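# Remove collar from hub shell, lay it recess-up

## Task

Pull the adjusting collar out of the hub shell and leave it lying flat on the bench with its recessed side facing up; the hub shell must also be resting on the bench. Everything that is already in its goal state must still be so when the scene ends.

## Robot and tools

Robot: two arms, left_arm and right_arm, each ending in a two-finger gripper. Bases in the scene frame: left_arm at (-0.010, +0.293, +0.027) m, right_arm at (-0.044, -0.319, +0.015) m, both nearly unrotated. Scene frame: origin at table-top height, halfway between the nominal bases; +x reaches out over the table, +z points up, left_arm lies toward +y. Arm names do not match image left or right. A camera stand sits behind the arms. Cameras: cam_high and cam_low, each 896x504.

Gripper frame: fingers extend along the gripper's +z and close along its y. end_effector_position is the spot between the finger pads, roughly 1 cm short of the tips. Reported positions and orientations may be off by a few cm, more at long reach.

Row format (shared by both motion tools): one flat list of 14 numbers covering both arms, each in [-1, 1]: left dx, dy, dz, rx, ry, rz, opening, then right dx, dy, dz, rx, ry, rz, opening. The first six per arm are an offset, not a pose: a shift along scene-frame axes from that arm's current Hand target, with rotation about the Hand target's position; rx, ry, rz form one rotation vector. Scale: 1.0 = 0.6 m or 180 degrees. A translation longer than 1.0 is shortened along its direction. Opening is absolute: +1 fully open (0.094 m), -1 closed. Sending 0 for all six offsets of an arm asks nothing new of it; still send the opening it should keep, because a 0 opening is itself a command (half open).

execute_actions(actions, cameras): actions is a list of actions; each action is a list of up to 15 rows, one per 1/30 s step; short tables repeat their last row to 15 steps. Every row inside one action is measured from the Hand target at that action's start, and each new action restarts from the then-current Hand target, so repeating the same offset keeps moving. Images come only with an empty actions list or when cameras names them (["all"] for both). An empty list also shows what results may omit.

move(target, speed, blend, opening_speed, grip_force, blocking, cameras): straight-line gripper paths. target is one 14-number row or a list of up to 15 rows; all rows are offsets from the same starting Hand targets, not chained. speed: m/s, 0.002 to 2.9, default 0.25 (turn rate up to twice that in rad/s); one value or one per target. blend: corner rounding in m for lists, default 0 (stop at each). opening_speed: per second on the -1..+1 scale, at least 0.2; use it to close gently. grip_force: N per pad, 10 to 50, one value or one per arm; it persists; lower forces close slowly. blocking=false returns after about 0.5 s while the move continues. Paths ignore obstacles and the other arm, all end together, and cap at 10 s. Grippers lag and may overshoot speed, especially with an arm nearly straight; avoid paths near an arm's own base (elbow can whip round). Faster moves and targets deeper past contact press harder. The result adds a move: line (done, off_target, moving, held, fault) and limits (paced = pose clipped, held = steps withheld). done means at rest within 10 mm and 2 degrees; it says nothing about contact.

wait(seconds 0 to 3600): lets time pass, sends nothing, returns early if a running move finishes. stop(): brakes a running move. zoom_image(camera, region [x0,y0,x1,y1], at most 504x504 px): enlarges part of the newest image from cam_high or cam_low. finished_scene(scene=1): ends the scene irreversibly.

Results: end_effector_position (m) and end_effector_quat_wxyz in the scene frame; Hand target = last commanded pose after clipping, the base for the next offsets; Tool commands; grip_measured on the opening scale (Joint positions' last number per arm is the opening in m); Joint positions, Joint velocities (may read within noise), Joint torques (include gravity and offsets; numbers 1-3 wrap at ±28 N m). Action calls also list positions at some steps. Lines such as MOTOR HOT or FAULT may appear.

Control behaviour: each step the commanded orientation is clipped to 40 degrees from the measured one; friction and load can leave the gripper a few cm short, which is not proof of contact. A waiting arm does not close that gap; a new execute_actions call (even all zeros) re-requests it, or send the remaining offset. To release a push, command back past the gripper. grip_measured tracks the command down to the force limit, so it does not reveal first touch; on hard parts it reads up to about 3 mm under the true width. Release by commanding an opening well above grip_measured.

Avoid: dropping parts or releasing them while moving, letting anything fall or leave the table, fast impacts on fixed or heavy items, any contact between the two arms or grippers (including closing on the other arm's fingers), straining wrist camera cables, and long holds at full stretch or against unreachable poses, which overheat motors (90 °C folds that arm away for good). Loose objects may occasionally get a small push from outside.

Each tool is called after "Emit:" in YAML: its name, and indented under it one key for each argument.

## Session

Emit:
execute_actions:
  actions: []

Scene clock: 0.00 s.
left_arm: end_effector_position=(+0.2333, +0.2533, +0.3041) grip_measured=+1.000 end_effector_quat_wxyz=(+0.528, +0.023, +0.846, +0.071) | right_arm: end_effector_position=(+0.2055, -0.2799, +0.3608) grip_measured=+1.000 end_effector_quat_wxyz=(+0.636, -0.175, +0.747, +0.083)
Joint positions: left_arm=[-0.616 0.675 0.886 -0.784 -0.645 -0.209 0.094] | right_arm=[-0.301 0.589 0.879 -0.512 -0.63 -0.231 0.094]
Joint velocities: left_arm=[within noise] | right_arm=[-0.002 -0.046 -0.017 0.037 0.022 -0.066 0]
Joint torques (N m): no reading
Heat: left arm: 48 °C; right arm: 39 °C.
Hand target: left_arm +0.2316, +0.2552, +0.3055; +0.528, +0.021, +0.846, +0.073 | right_arm +0.2032, -0.2789, +0.3605; +0.634, -0.174, +0.748, +0.085
Tool commands: left_gripper/opening=+1.0 right_gripper/opening=+1.0

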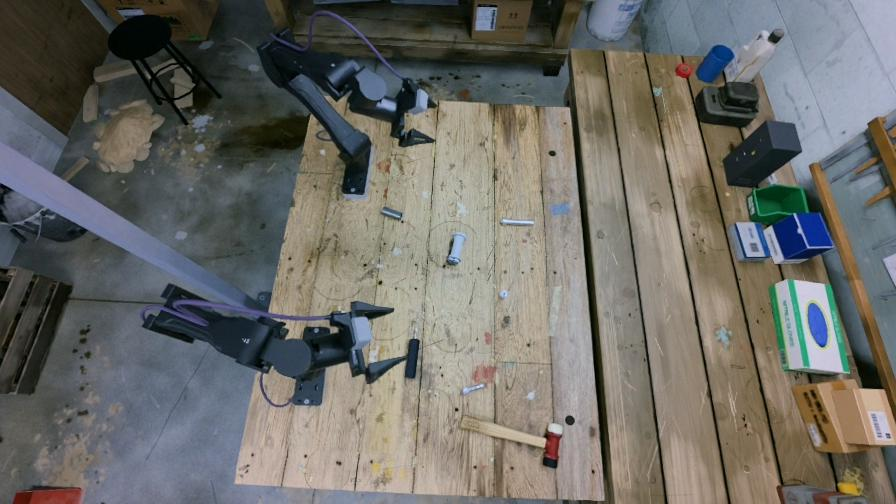

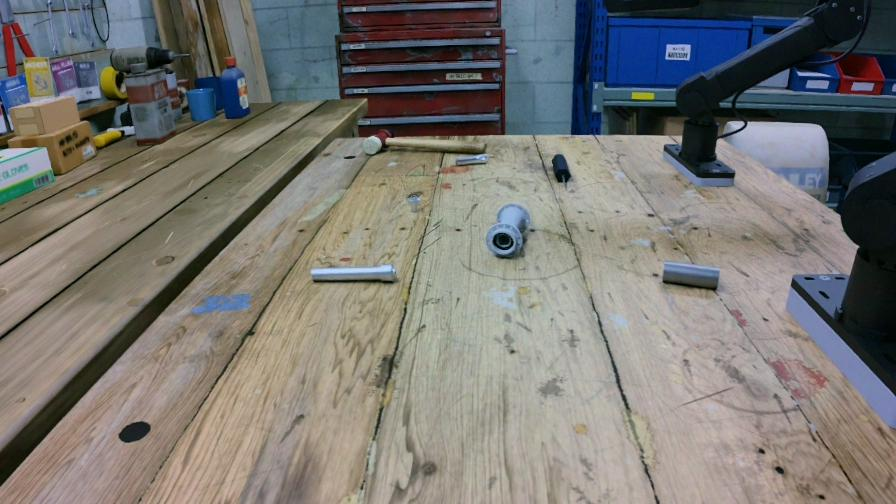

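Emit:
zoom_image:
  camera: "cam_high"
  region: [370, 195, 550, 300]

Emit:
zoom_image:
  camera: "cam_low"
  region: [440, 180, 580, 280]

Emit:
zoom_image:
  camera: "cam_low"
  region: [290, 120, 730, 310]

Scaled by 2.800 from the camera's image (finer frame: 1280x720).

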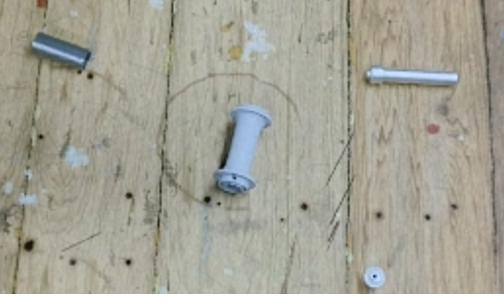

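Scaled by 3.600 from the camera's image (finer frame: 1280x720).

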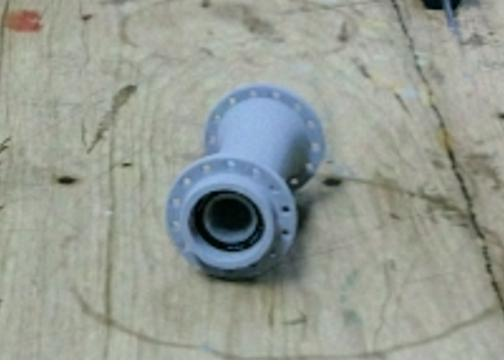

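Scaled by 1.145 from the camera's image (finer frame: 1280x720).

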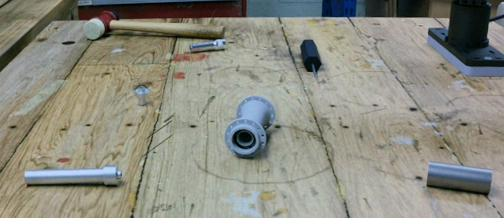

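Emit:
zoom_image:
  camera: "cam_high"
  region: [436, 225, 476, 273]

Emit:
zoom_image:
  camera: "cam_low"
  region: [480, 200, 536, 264]

Scaled by 10.500 from the camera's image (finer frame: 1280x720).

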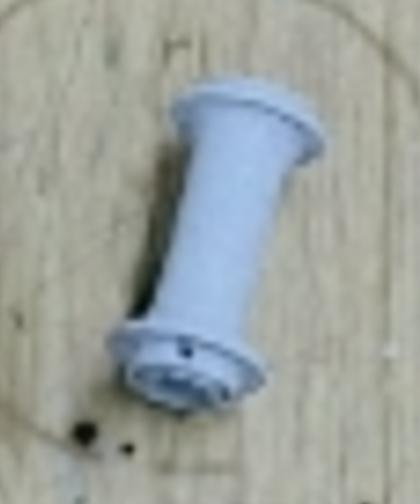

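Scaled by 7.875 from the camera's image (finer frame: 1280x720).

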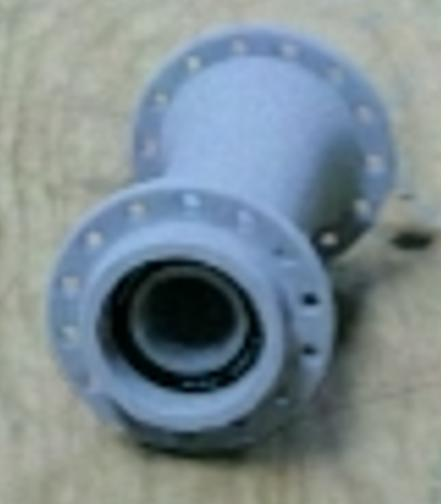

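Emit:
move:
  target: [0.147,-0.275,-0.2425,0.268,0.297,-0.476,1,0,0,0,0,0,0,1]
  speed: 0.4
  cameras: ["all"]

Emit:
zoom_image:
  camera: "cam_high"
  region: [400, 180, 520, 300]

Emit:
zoom_image:
  camera: "cam_low"
  region: [430, 120, 610, 280]

Scene clock: 36.40 s.
left_arm: end_effector_position=(+0.3191, +0.0919, +0.1629) grip_measured=+1.000 end_effector_quat_wxyz=(+0.009, +0.761, +0.649, +0.001) | right_arm: end_effector_position=(+0.2055, -0.2799, +0.3608) grip_measured=+1.000 end_effector_quat_wxyz=(+0.636, -0.175, +0.747, +0.083)
Joint positions: left_arm=[-0.543 2.005 1.88 -1.428 0.003 1.179 0.094] | right_arm=[-0.301 0.589 0.879 -0.512 -0.63 -0.231 0.094]
Joint torques (N m): left_arm=[-0.29 -9.03 8.46 -0.07 0.01 0.14] | right_arm=[-0.01 1.33 6.09 1.86 -0.09 -0.01]
Heat: left arm: 52 °C; right arm: 42 °C.
Hand target: left_arm +0.3199, +0.0902, +0.1601; +0.000, +0.766, +0.643, -0.001 | right_arm +0.2032, -0.2789, +0.3605; +0.634, -0.174, +0.748, +0.085
Off the commanded pose: left_arm 0.003 m, 1 deg | right_arm 0.003 m, 0 deg.
move: done

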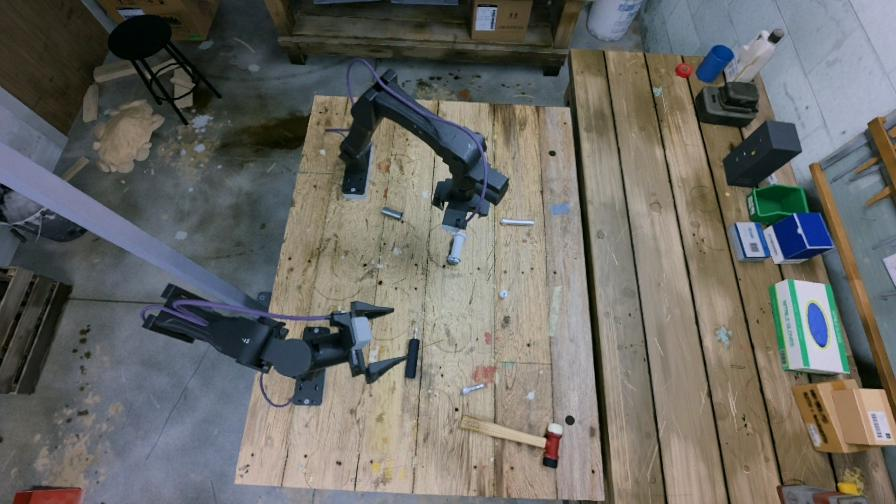

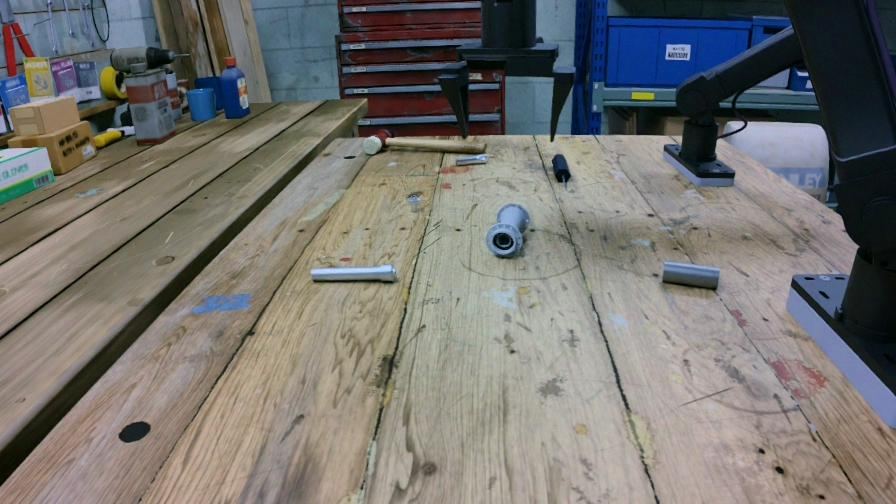

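Scaled by 4.200 from the camera's image (finer frame: 1280x720).

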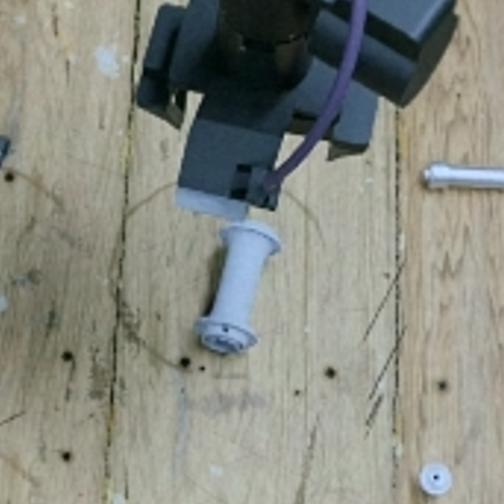

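Scaled by 2.800 from the camera's image (finer frame: 1280x720).

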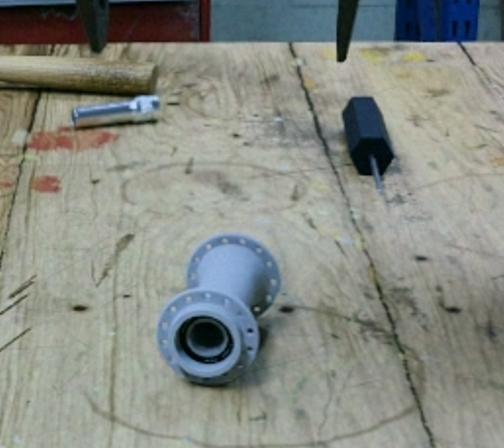

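Emit:
move:
  target: [-0.013,-0.030,-0.142,0,0,0,1,0,0,0,0,0,0,1]
  cameras: ["all"]

Emit:
zoom_image:
  camera: "cam_high"
  region: [400, 180, 520, 300]

Emit:
zoom_image:
  camera: "cam_low"
  region: [430, 120, 610, 280]

Scene clock: 48.93 s.
left_arm: end_effector_position=(+0.3133, +0.0717, +0.0823) grip_measured=+1.000 end_effector_quat_wxyz=(+0.006, +0.768, +0.641, +0.001) | right_arm: end_effector_position=(+0.2055, -0.2799, +0.3608) grip_measured=+1.000 end_effector_quat_wxyz=(+0.636, -0.175, +0.747, +0.083)
Joint positions: left_arm=[-0.596 2.048 1.621 -1.131 0.002 1.148 0.094] | right_arm=[-0.301 0.589 0.879 -0.512 -0.63 -0.231 0.094]
Joint torques (N m): left_arm=[-0.03 -10.26 5.78 0.24 0.01 -0.02] | right_arm=[-0.01 1.33 6.09 1.86 -0.1 -0.01]
Heat: left arm: 53 °C; right arm: 42 °C.
Hand target: left_arm +0.3120, +0.0722, +0.0748; +0.000, +0.766, +0.643, -0.001 | right_arm +0.2032, -0.2789, +0.3605; +0.634, -0.174, +0.748, +0.085
Off the commanded pose: left_arm 0.008 m, 1 deg | right_arm 0.003 m, 0 deg.
move: done

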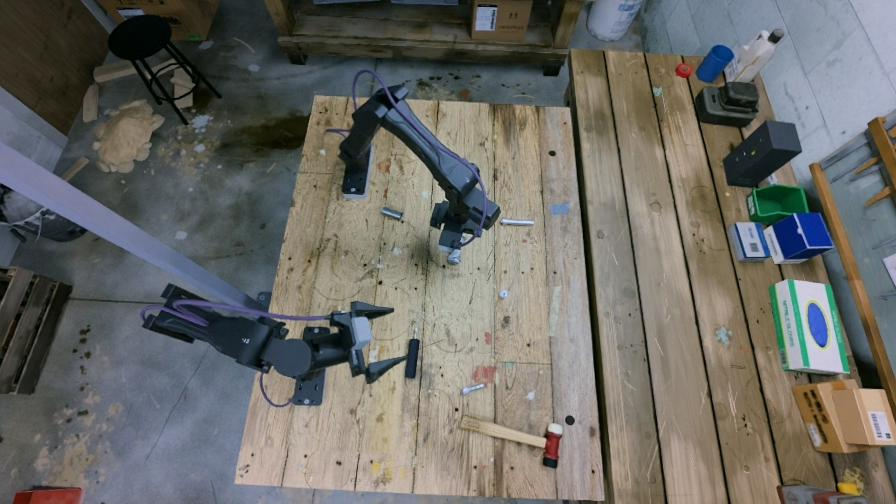

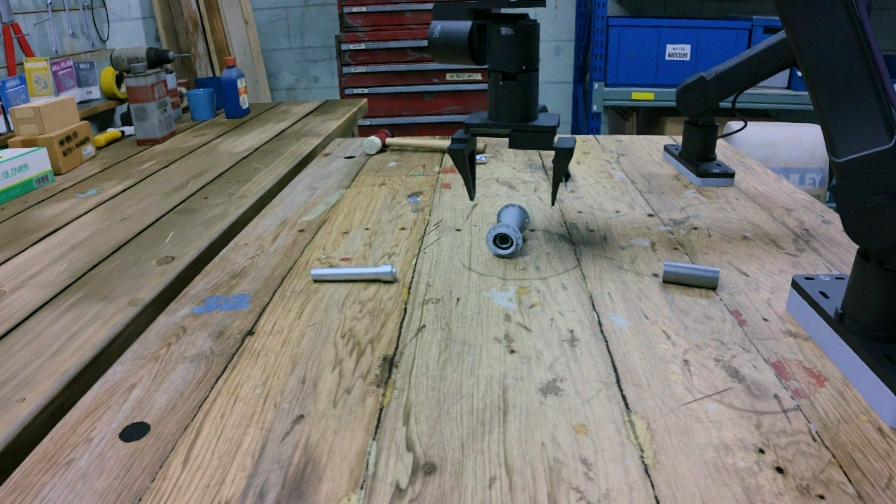

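Scaled by 4.200 from the camera's image (finer frame: 1280x720).

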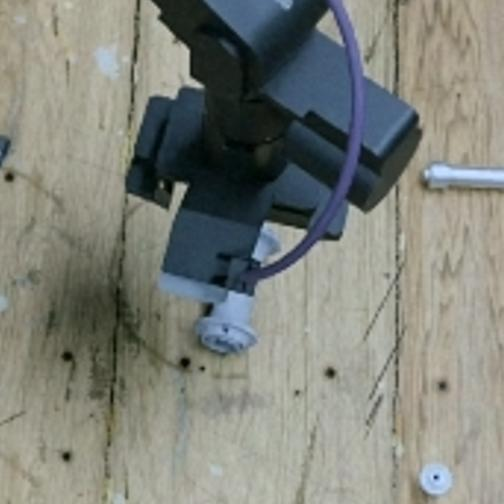

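Scaled by 2.800 from the camera's image (finer frame: 1280x720).

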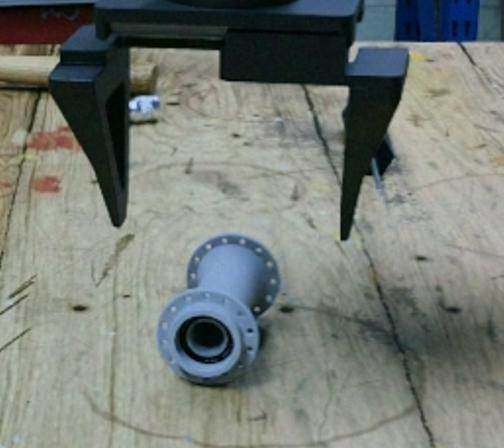

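Emit:
move:
  target: [0.003,-0.0167,-0.083,0,0,0,1,0,0,0,0,0,0,1]
  speed: 0.15
  cameras: ["all"]

Emit:
zoom_image:
  camera: "cam_low"
  region: [430, 120, 610, 280]

Emit:
zoom_image:
  camera: "cam_high"
  region: [400, 180, 520, 300]

Scene clock: 58.73 s.
left_arm: end_effector_position=(+0.3161, +0.0628, +0.0332) grip_measured=+1.000 end_effector_quat_wxyz=(+0.006, +0.767, +0.642, +0.001) | right_arm: end_effector_position=(+0.2055, -0.2799, +0.3608) grip_measured=+1.000 end_effector_quat_wxyz=(+0.636, -0.175, +0.747, +0.083)
Joint positions: left_arm=[-0.61 2.127 1.54 -0.971 0.001 1.13 0.094] | right_arm=[-0.301 0.589 0.879 -0.512 -0.63 -0.231 0.094]
Joint torques (N m): left_arm=[-0.5 -10.45 5.93 0.21 0.03 -0.05] | right_arm=[-0.01 1.35 6.11 1.86 -0.1 -0.01]
Heat: left arm: 51 °C; right arm: 42 °C.
Hand target: left_arm +0.3139, +0.0623, +0.0250; +0.000, +0.766, +0.643, -0.001 | right_arm +0.2032, -0.2789, +0.3605; +0.634, -0.174, +0.748, +0.085
Off the commanded pose: left_arm 0.009 m, 1 deg | right_arm 0.003 m, 0 deg.
move: done

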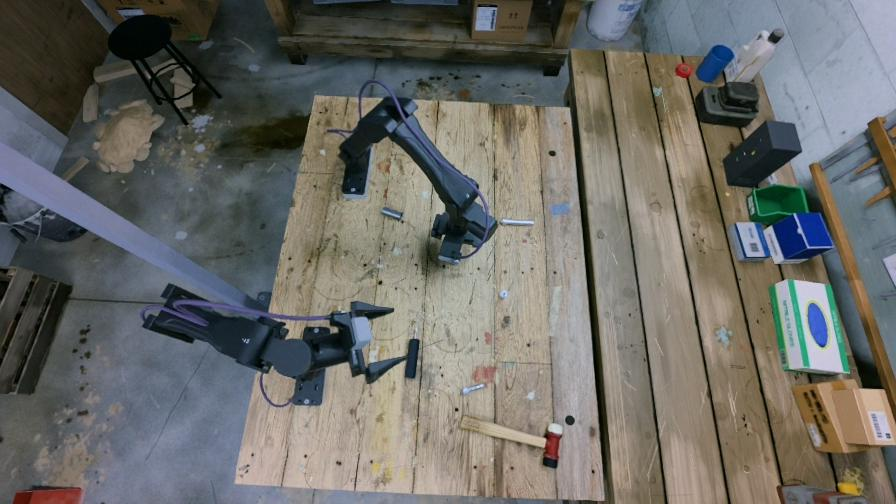

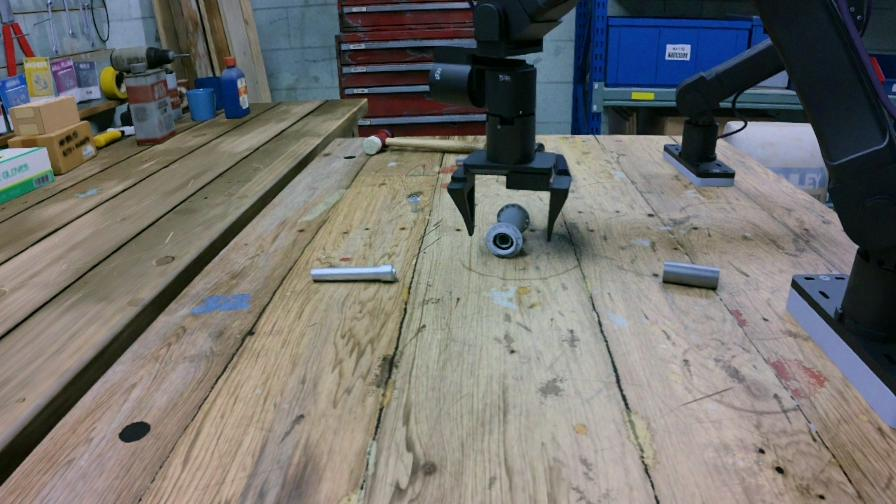

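Scaled by 2.800 from the camera's image (finer frame: 1280x720).

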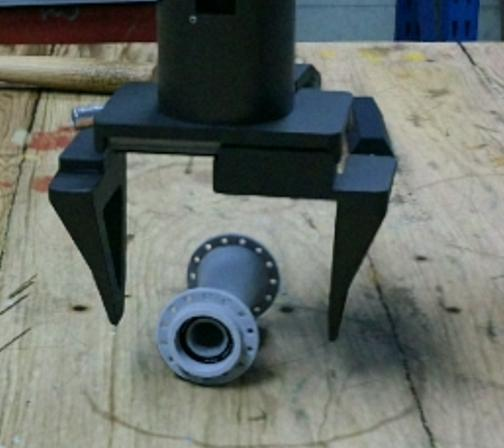

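Scaled by 4.200 from the camera's image (finer frame: 1280x720).

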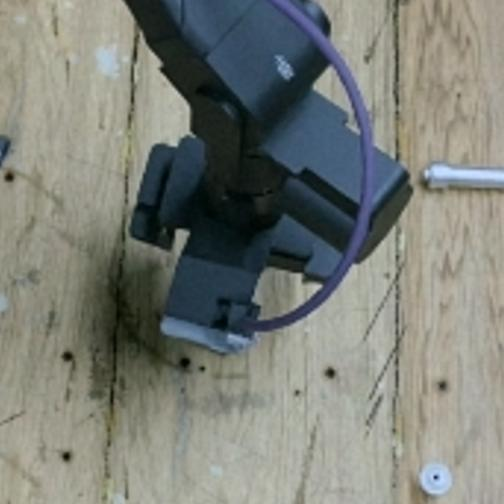

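Emit:
move:
  target:
    - [-0.006,-0.022,-0.012,0,0,0,1,0,0,0,0,0,0,1]
    - [-0.006,-0.022,-0.012,0,0,0,-0.8,0,0,0,0,0,0,1]
  speed: 0.1
  opening_speed: 1
  grip_force: [20,50]
  cameras: ["all"]

Emit:
zoom_image:
  camera: "cam_low"
  region: [430, 120, 610, 280]

Scene clock: 73.10 s.
left_arm: end_effector_position=(+0.3098, +0.0498, +0.0245) grip_measured=-0.452 end_effector_quat_wxyz=(+0.005, +0.768, +0.641, +0.001) | right_arm: end_effector_position=(+0.2055, -0.2799, +0.3608) grip_measured=+1.000 end_effector_quat_wxyz=(+0.636, -0.175, +0.747, +0.083)
Joint positions: left_arm=[-0.646 2.15 1.54 -0.95 0 1.097 0.026] | right_arm=[-0.301 0.589 0.879 -0.512 -0.63 -0.231 0.094]
Joint torques (N m): left_arm=[-0.02 -10.06 6.8 0.12 0.05 -0.02] | right_arm=[0.01 1.36 6.09 1.86 -0.1 0]
Heat: left arm: 51 °C; right arm: 42 °C.
Hand target: left_arm +0.3103, +0.0490, +0.0179; +0.000, +0.766, +0.643, -0.001 | right_arm +0.2032, -0.2789, +0.3605; +0.634, -0.174, +0.748, +0.085
Off the commanded pose: left_arm 0.007 m, 1 deg | right_arm 0.003 m, 0 deg.
grip_force (N): 20, 50
move: done

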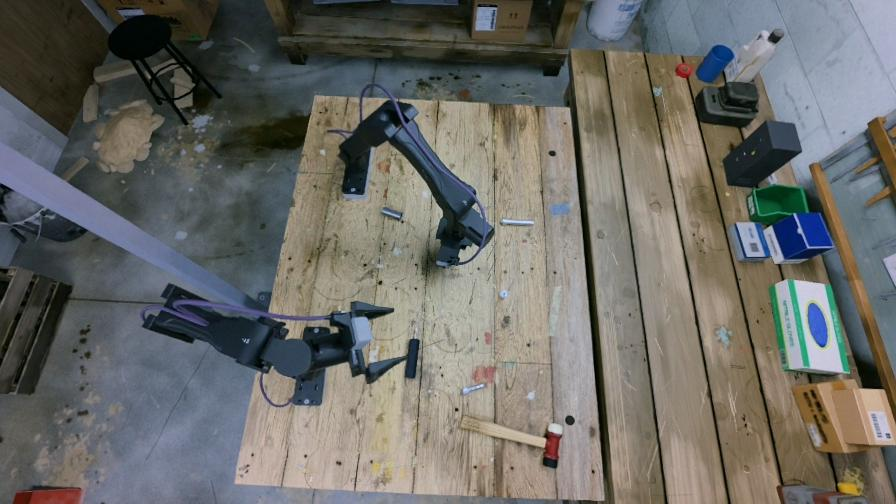

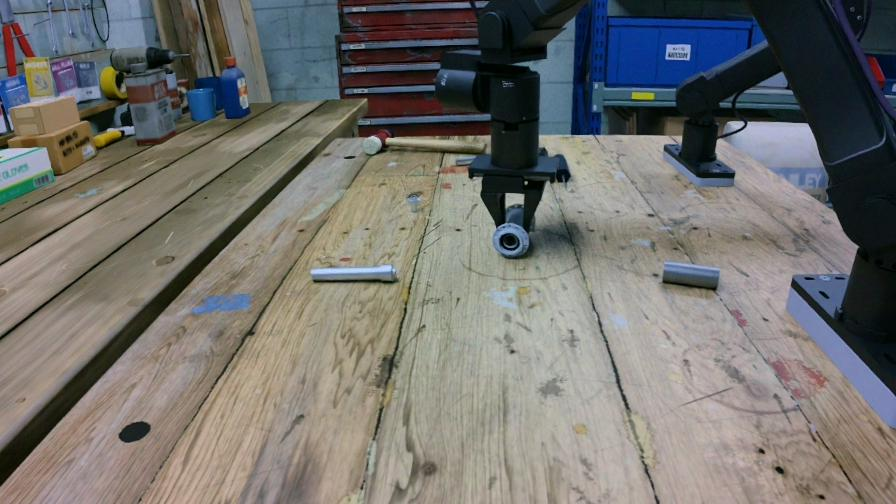

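Scaled by 2.800 from the camera's image (finer frame: 1280x720).

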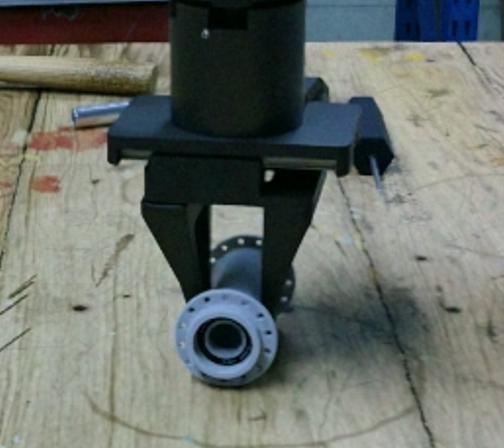

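Emit:
move:
  target:
    - [0,0,0.1,0,0,0,-0.8,0,0,0,0,0,0,1]
    - [0,0,0.18,-0.36,0,0,-0.8,0,0,0,0,0,0,1]
  speed: [0.2,0.4]
  blend: [0.03,0]
  grip_force: [35,50]
  cameras: ["all"]

Emit:
zoom_image:
  camera: "cam_high"
  region: [420, 200, 500, 280]

Emit:
zoom_image:
  camera: "cam_high"
  region: [340, 120, 600, 380]

Scene clock: 84.20 s.
left_arm: end_effector_position=(+0.3154, +0.0524, +0.1155) grip_measured=-0.462 end_effector_quat_wxyz=(+0.396, +0.650, +0.558, -0.332) | right_arm: end_effector_position=(+0.2055, -0.2799, +0.3608) grip_measured=+1.000 end_effector_quat_wxyz=(+0.636, -0.175, +0.747, +0.083)
Joint positions: left_arm=[-0.242 1.843 1.03 -0.302 1.025 1.215 0.025] | right_arm=[-0.301 0.589 0.879 -0.512 -0.63 -0.231 0.094]
Joint torques (N m): left_arm=[-0.13 -10.99 5.26 0.94 0.84 -0.04] | right_arm=[-0.01 1.33 6.11 1.86 -0.1 0]
Heat: left arm: 51 °C; right arm: 42 °C.
Hand target: left_arm +0.3103, +0.0490, +0.1259; +0.410, +0.647, +0.543, -0.345 | right_arm +0.2032, -0.2789, +0.3605; +0.634, -0.174, +0.748, +0.085
Off the commanded pose: left_arm 0.012 m, 3 deg | right_arm 0.003 m, 0 deg.
grip_force (N): 35, 50
move: off_target (left_arm)

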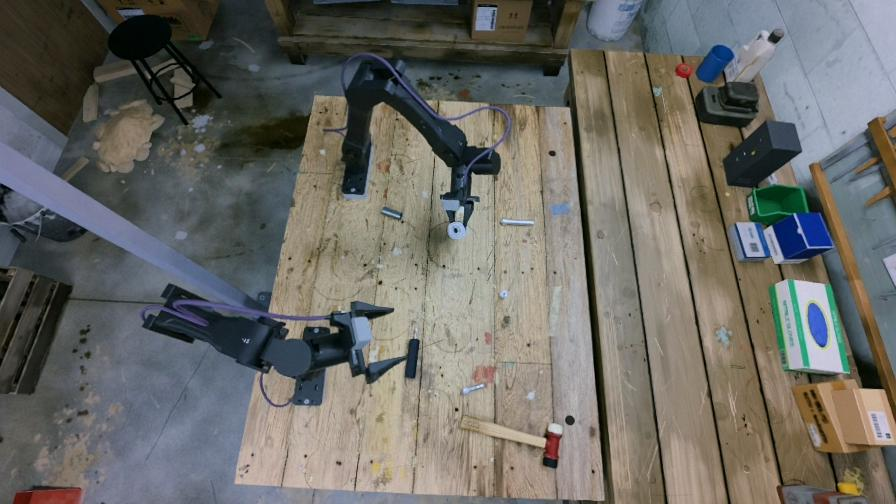

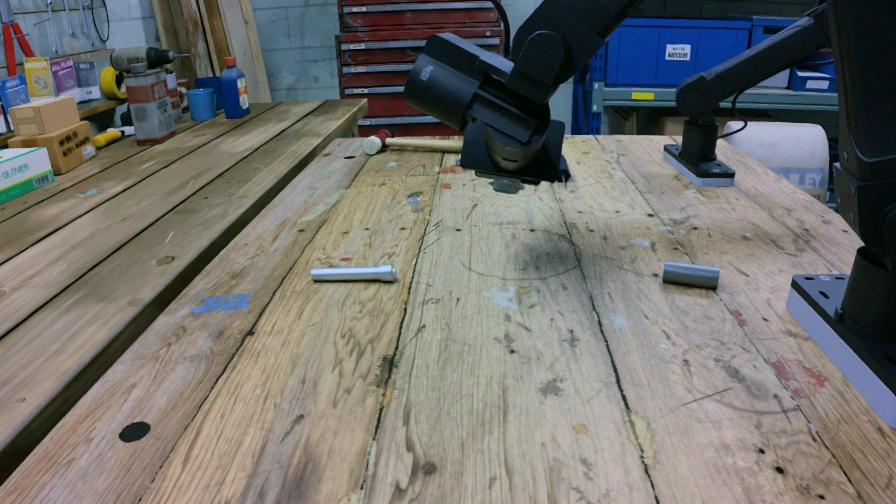

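Scaled by 6.300 from the camera's image (finer frame: 1280x720).

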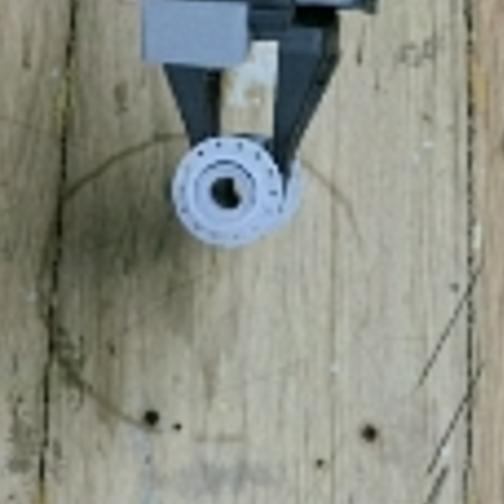

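Scaled by 1.938 from the camera's image (finer frame: 1280x720).

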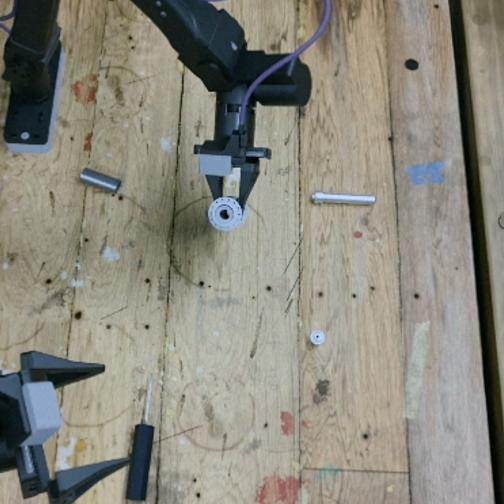

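Emit:
move:
  target: [-0.03,-0.15,0.47,0,0,0,-0.8,0,0,0,0,0,0,1]
  speed: 0.4
  cameras: ["all"]

Emit:
zoom_image:
  camera: "cam_high"
  region: [430, 200, 510, 280]

Emit:
zoom_image:
  camera: "cam_low"
  region: [400, 0, 700, 200]

Scene clock: 96.83 s.
left_arm: end_effector_position=(+0.2918, -0.0385, +0.4027) grip_measured=-0.462 end_effector_quat_wxyz=(+0.405, +0.642, +0.553, -0.343) | right_arm: end_effector_position=(+0.2055, -0.2799, +0.3608) grip_measured=+1.000 end_effector_quat_wxyz=(+0.636, -0.175, +0.747, +0.083)
Joint positions: left_arm=[-0.51 1.787 2.076 -1.057 0.892 0.802 0.025] | right_arm=[-0.301 0.589 0.879 -0.512 -0.63 -0.231 0.094]
Joint torques (N m): left_arm=[-0.09 -7.83 9.18 1.2 0.44 0.11] | right_arm=[-0.01 1.35 6.09 1.86 -0.1 0]
Heat: left arm: 50 °C; right arm: 42 °C.
Hand target: left_arm +0.2923, -0.0410, +0.4079; +0.410, +0.647, +0.543, -0.345 | right_arm +0.2032, -0.2789, +0.3605; +0.634, -0.174, +0.748, +0.085
Off the commanded pose: left_arm 0.006 m, 1 deg | right_arm 0.003 m, 0 deg.
grip_force (N): 35, 50
move: done

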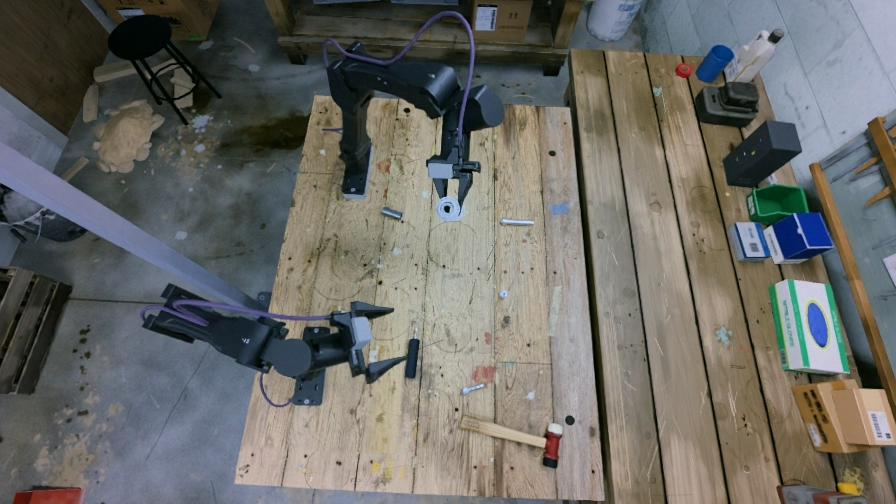

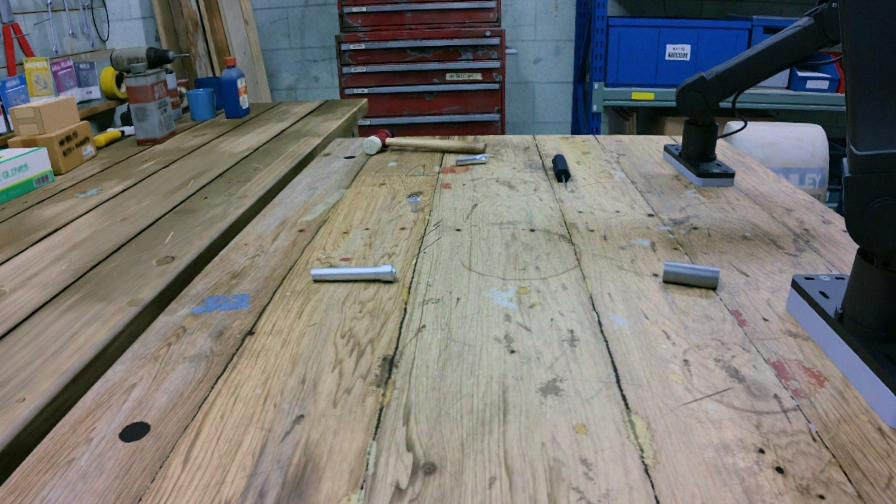

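Scaled by 6.300 from the camera's image (finer frame: 1280x720).

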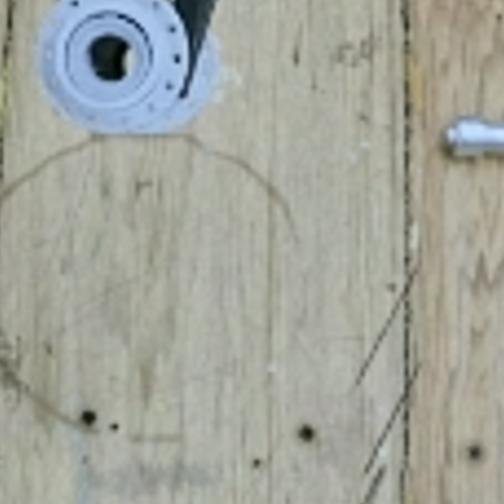

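Scaled by 1.680 from the camera's image (finer frame: 1280x720).

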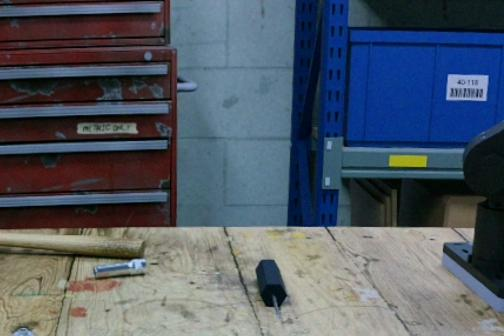

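Emit:
zoom_image:
  camera: "cam_high"
  region: [430, 190, 466, 226]

Scaled by 14.000 from the camera's image (finer frame: 1280x720).

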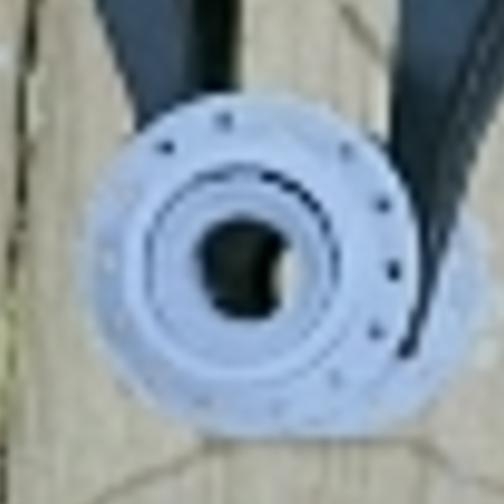

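Emit:
move:
  target:
    - [0.013,0.118,-0.40,0,0,0,-0.8,0,0,0,0,0,0,1]
    - [0.013,0.118,-0.413,0,0.453,0.2115,-0.8,0,0,0,0,0,0,1]
    - [0.013,0.118,-0.463,-0.018,-0.923,-0.206,-0.8,0,0,0,0,0,0,1]
  speed: [0.4,0.6,0.4]
  blend: [0.03,0.05,0]
  cameras: ["all"]

Emit:
zoom_image:
  camera: "cam_high"
  region: [420, 190, 500, 270]

Emit:
zoom_image:
  camera: "cam_low"
  region: [420, 90, 620, 290]

Scene clock: 140.87 s.
left_arm: end_effector_position=(+0.3045, +0.0279, +0.1317) grip_measured=-0.462 end_effector_quat_wxyz=(-0.496, -0.469, +0.586, -0.437) | right_arm: end_effector_position=(+0.2055, -0.2799, +0.3608) grip_measured=+1.000 end_effector_quat_wxyz=(+0.636, -0.175, +0.747, +0.083)
Joint positions: left_arm=[-0.248 2.013 1.033 -0.023 1.42 -2.095 0.025] | right_arm=[-0.301 0.589 0.879 -0.512 -0.63 -0.231 0.094]
Joint torques (N m): left_arm=[0.46 -9.32 4.77 0.84 0.75 -0.04] | right_arm=[-0.01 1.36 6.11 1.86 -0.1 -0.01]
Heat: left arm: 53 °C; right arm: 42 °C.
Hand target: left_arm +0.3000, +0.0298, +0.1301; -0.500, -0.500, +0.499, -0.500 | right_arm +0.2032, -0.2789, +0.3605; +0.634, -0.174, +0.748, +0.085
Off the commanded pose: left_arm 0.005 m, 13 deg | right_arm 0.003 m, 0 deg.
joint sent to its limit (left arm) — joint 6 (wrist roll), lower limit. The joint targets are off in orientation, not in position.
grip_force (N): 35, 50
move: off_target (left_arm)

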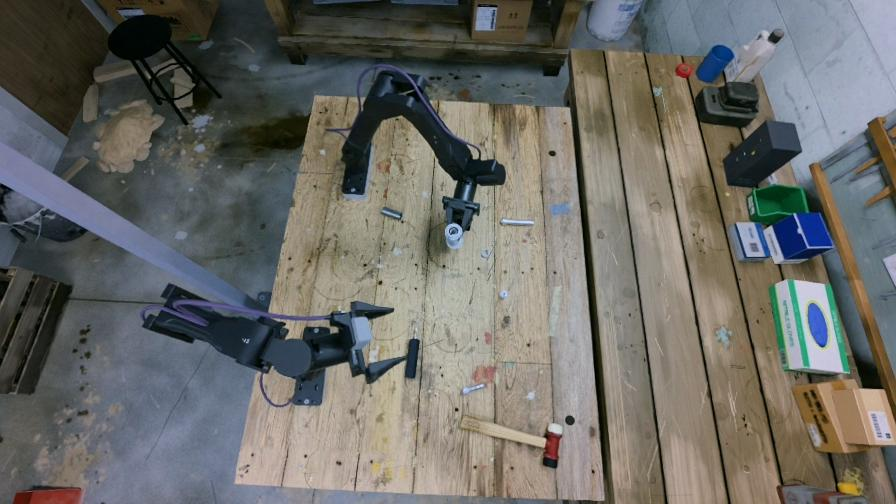

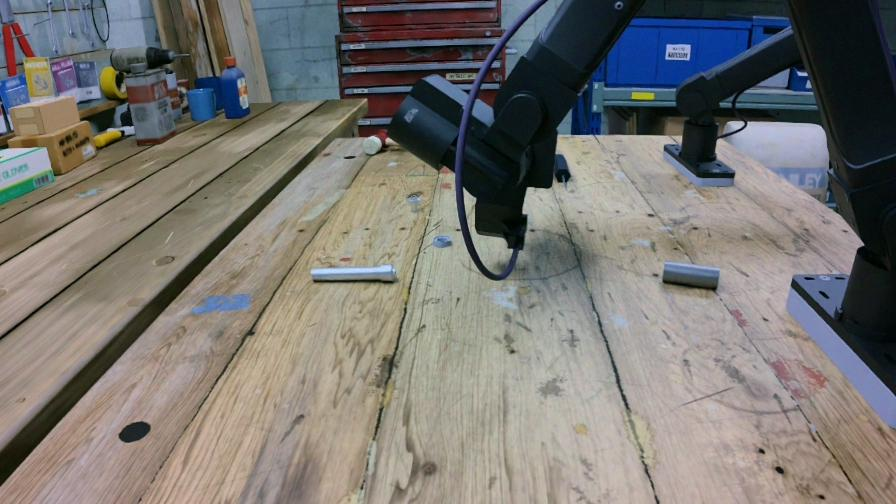

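Scaled by 6.300 from the camera's image (finer frame: 1280x720).

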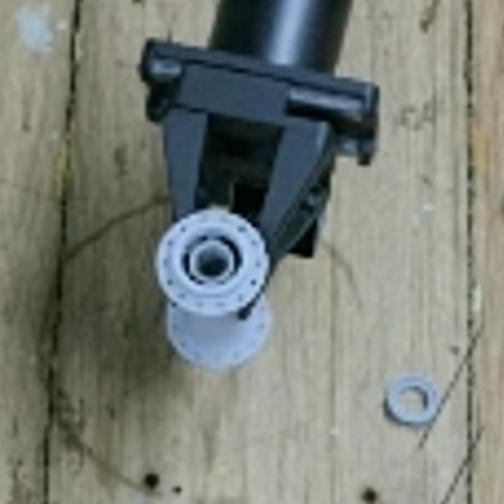

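Scaled by 2.520 from the camera's image (finer frame: 1280x720).

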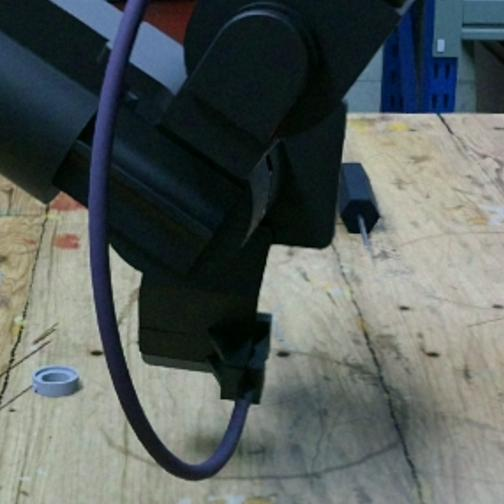

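Emit:
zoom_image:
  camera: "cam_high"
  region: [475, 243, 497, 265]

Emit:
zoom_image:
  camera: "cam_low"
  region: [425, 225, 461, 257]

Scaled by 22.909 from the camera's image (finer frame: 1280x720).

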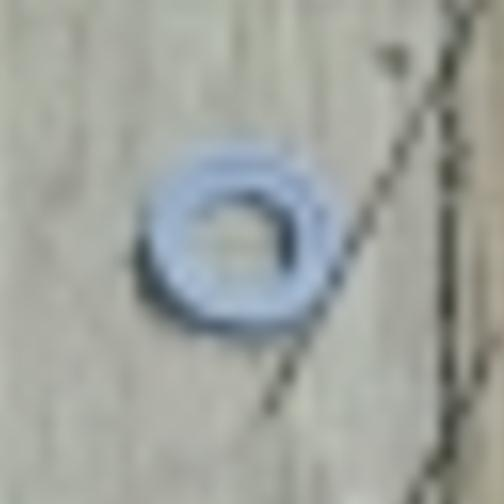

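Scaled by 14.000 from the camera's image (finer frame: 1280x720).

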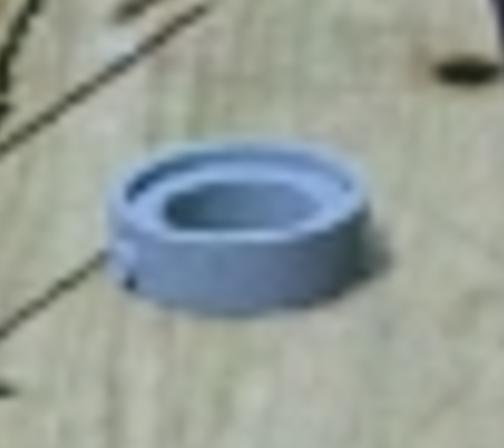

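Emit:
move:
  target:
    - [-0.05,0.033,0,0.498,-0.0435,-0.0435,-0.8,0,0,0,0,0,0,1]
    - [-0.05,0.033,-0.165,0.498,-0.0435,-0.0435,-0.8,0,0,0,0,0,0,1]
  speed: [0.4,0.12]
  cameras: ["all"]

Emit:
zoom_image:
  camera: "cam_low"
  region: [420, 130, 580, 290]

Scene clock: 158.73 s.
left_arm: end_effector_position=(+0.2710, +0.0442, +0.0383) grip_measured=-0.462 end_effector_quat_wxyz=(-0.010, -0.635, +0.772, -0.014) | right_arm: end_effector_position=(+0.2055, -0.2799, +0.3608) grip_measured=+1.000 end_effector_quat_wxyz=(+0.636, -0.175, +0.747, +0.083)
Joint positions: left_arm=[-0.71 2.024 1.404 -0.926 0.023 -2.093 0.025] | right_arm=[-0.301 0.589 0.879 -0.512 -0.63 -0.231 0.094]
Joint torques (N m): left_arm=[0.02 -9.76 5.48 0.13 -0.14 -0.09] | right_arm=[-0.01 1.35 6.11 1.85 -0.1 0]
Heat: left arm: 51 °C; right arm: 42 °C.
Hand target: left_arm +0.2701, +0.0497, +0.0310; -0.001, -0.643, +0.766, -0.001 | right_arm +0.2032, -0.2789, +0.3605; +0.634, -0.174, +0.748, +0.085
Off the commanded pose: left_arm 0.009 m, 2 deg | right_arm 0.003 m, 0 deg.
joint sent to its limit (left arm) — joint 6 (wrist roll), lower limit. The joint targets still meet the commanded pose.
grip_force (N): 35, 50
move: done

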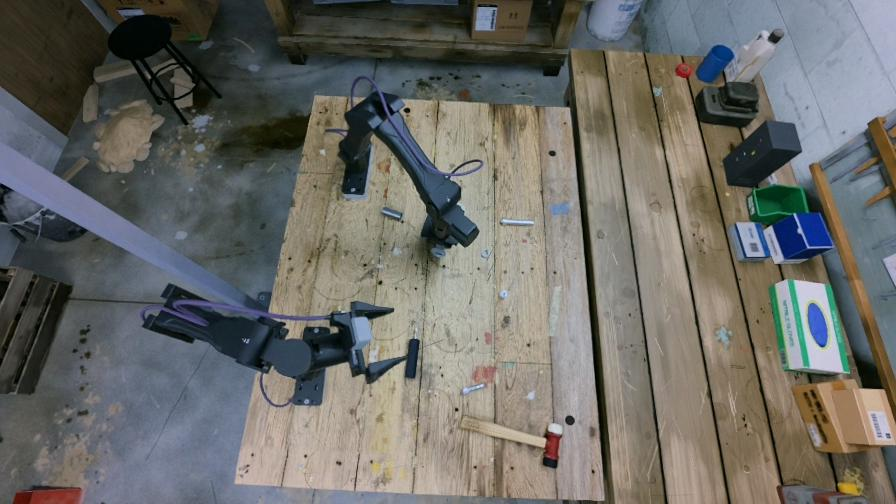

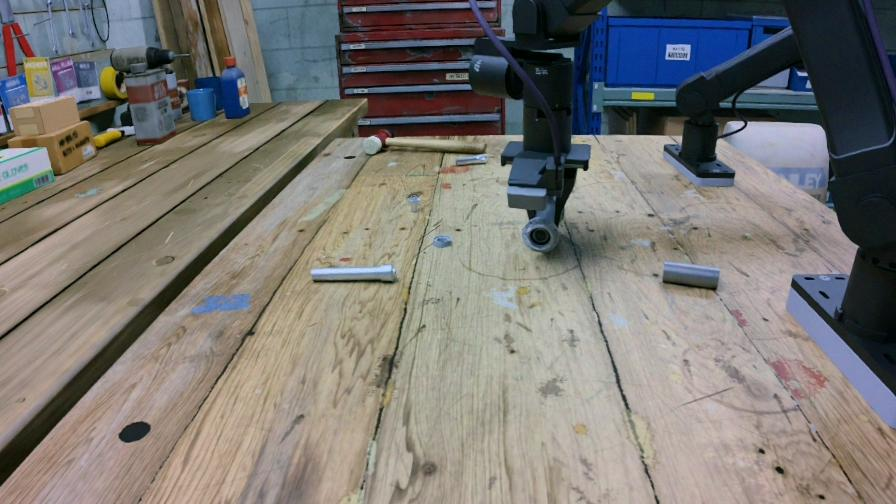

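Scaled by 3.150 from the camera's image (finer frame: 1280x720).

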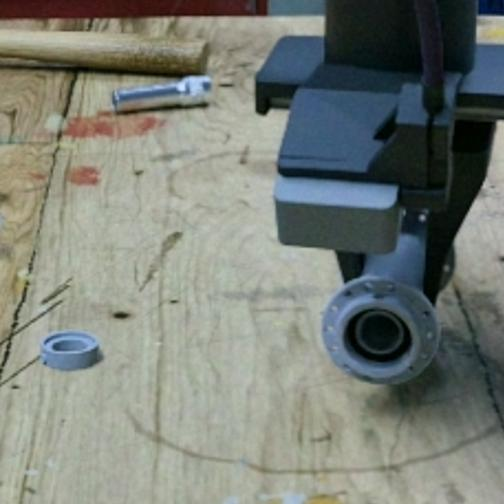

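Emit:
move:
  target:
    - [0,0,-0.023,0,0,0,-0.8,0,0,0,0,0,0,1]
    - [0,0,-0.023,0,0,0,0,0,0,0,0,0,0,1]
  speed: 0.04
  opening_speed: 0.6
  cameras: ["cam_low"]

Emit:
zoom_image:
  camera: "cam_low"
  region: [420, 130, 580, 290]

Scene clock: 163.87 s.
left_arm: end_effector_position=(+0.2726, +0.0434, +0.0264) grip_measured=-0.003 end_effector_quat_wxyz=(-0.008, -0.636, +0.772, -0.017) | right_arm: end_effector_position=(+0.2055, -0.2799, +0.3608) grip_measured=+1.000 end_effector_quat_wxyz=(+0.636, -0.175, +0.747, +0.083)
Joint positions: left_arm=[-0.71 2.042 1.379 -0.877 0.021 -2.095 0.047] | right_arm=[-0.301 0.589 0.879 -0.512 -0.63 -0.231 0.094]
Joint torques (N m): left_arm=[-0.05 -9.35 5.23 0.18 -0.12 -0.09] | right_arm=[-0.01 1.35 6.11 1.85 -0.1 0]
Heat: left arm: 50 °C; right arm: 42 °C.
Hand target: left_arm +0.2701, +0.0497, +0.0172; +0.000, -0.643, +0.766, -0.001 | right_arm +0.2032, -0.2789, +0.3605; +0.634, -0.174, +0.748, +0.085
Off the commanded pose: left_arm 0.011 m, 2 deg | right_arm 0.003 m, 0 deg.
joint sent to its limit (left arm) — joint 6 (wrist roll), lower limit. The joint targets still meet the commanded pose.
grip_force (N): 35, 50
move: off_target (left_arm); target 2's new opening was sent with left_arm's hand 0.011 m and 2 deg from that target

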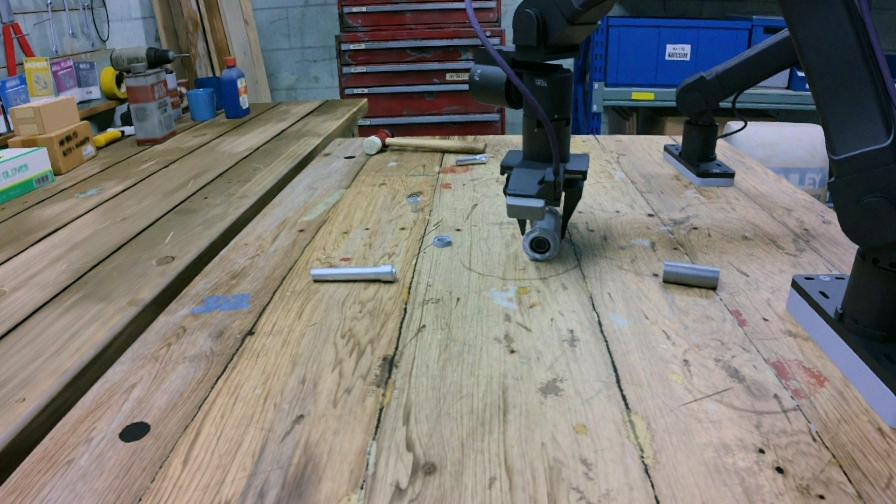

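Scaled by 3.150 from the camera's image (finer frame: 1280x720).

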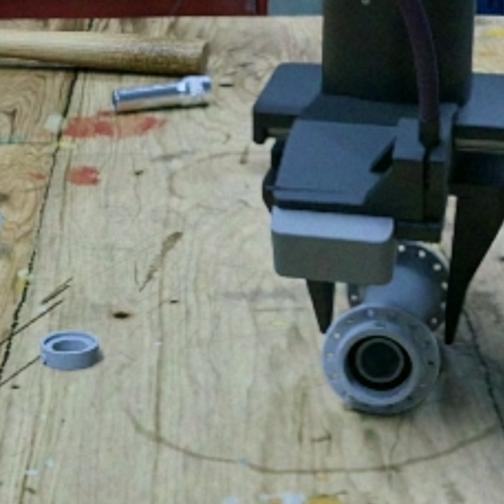

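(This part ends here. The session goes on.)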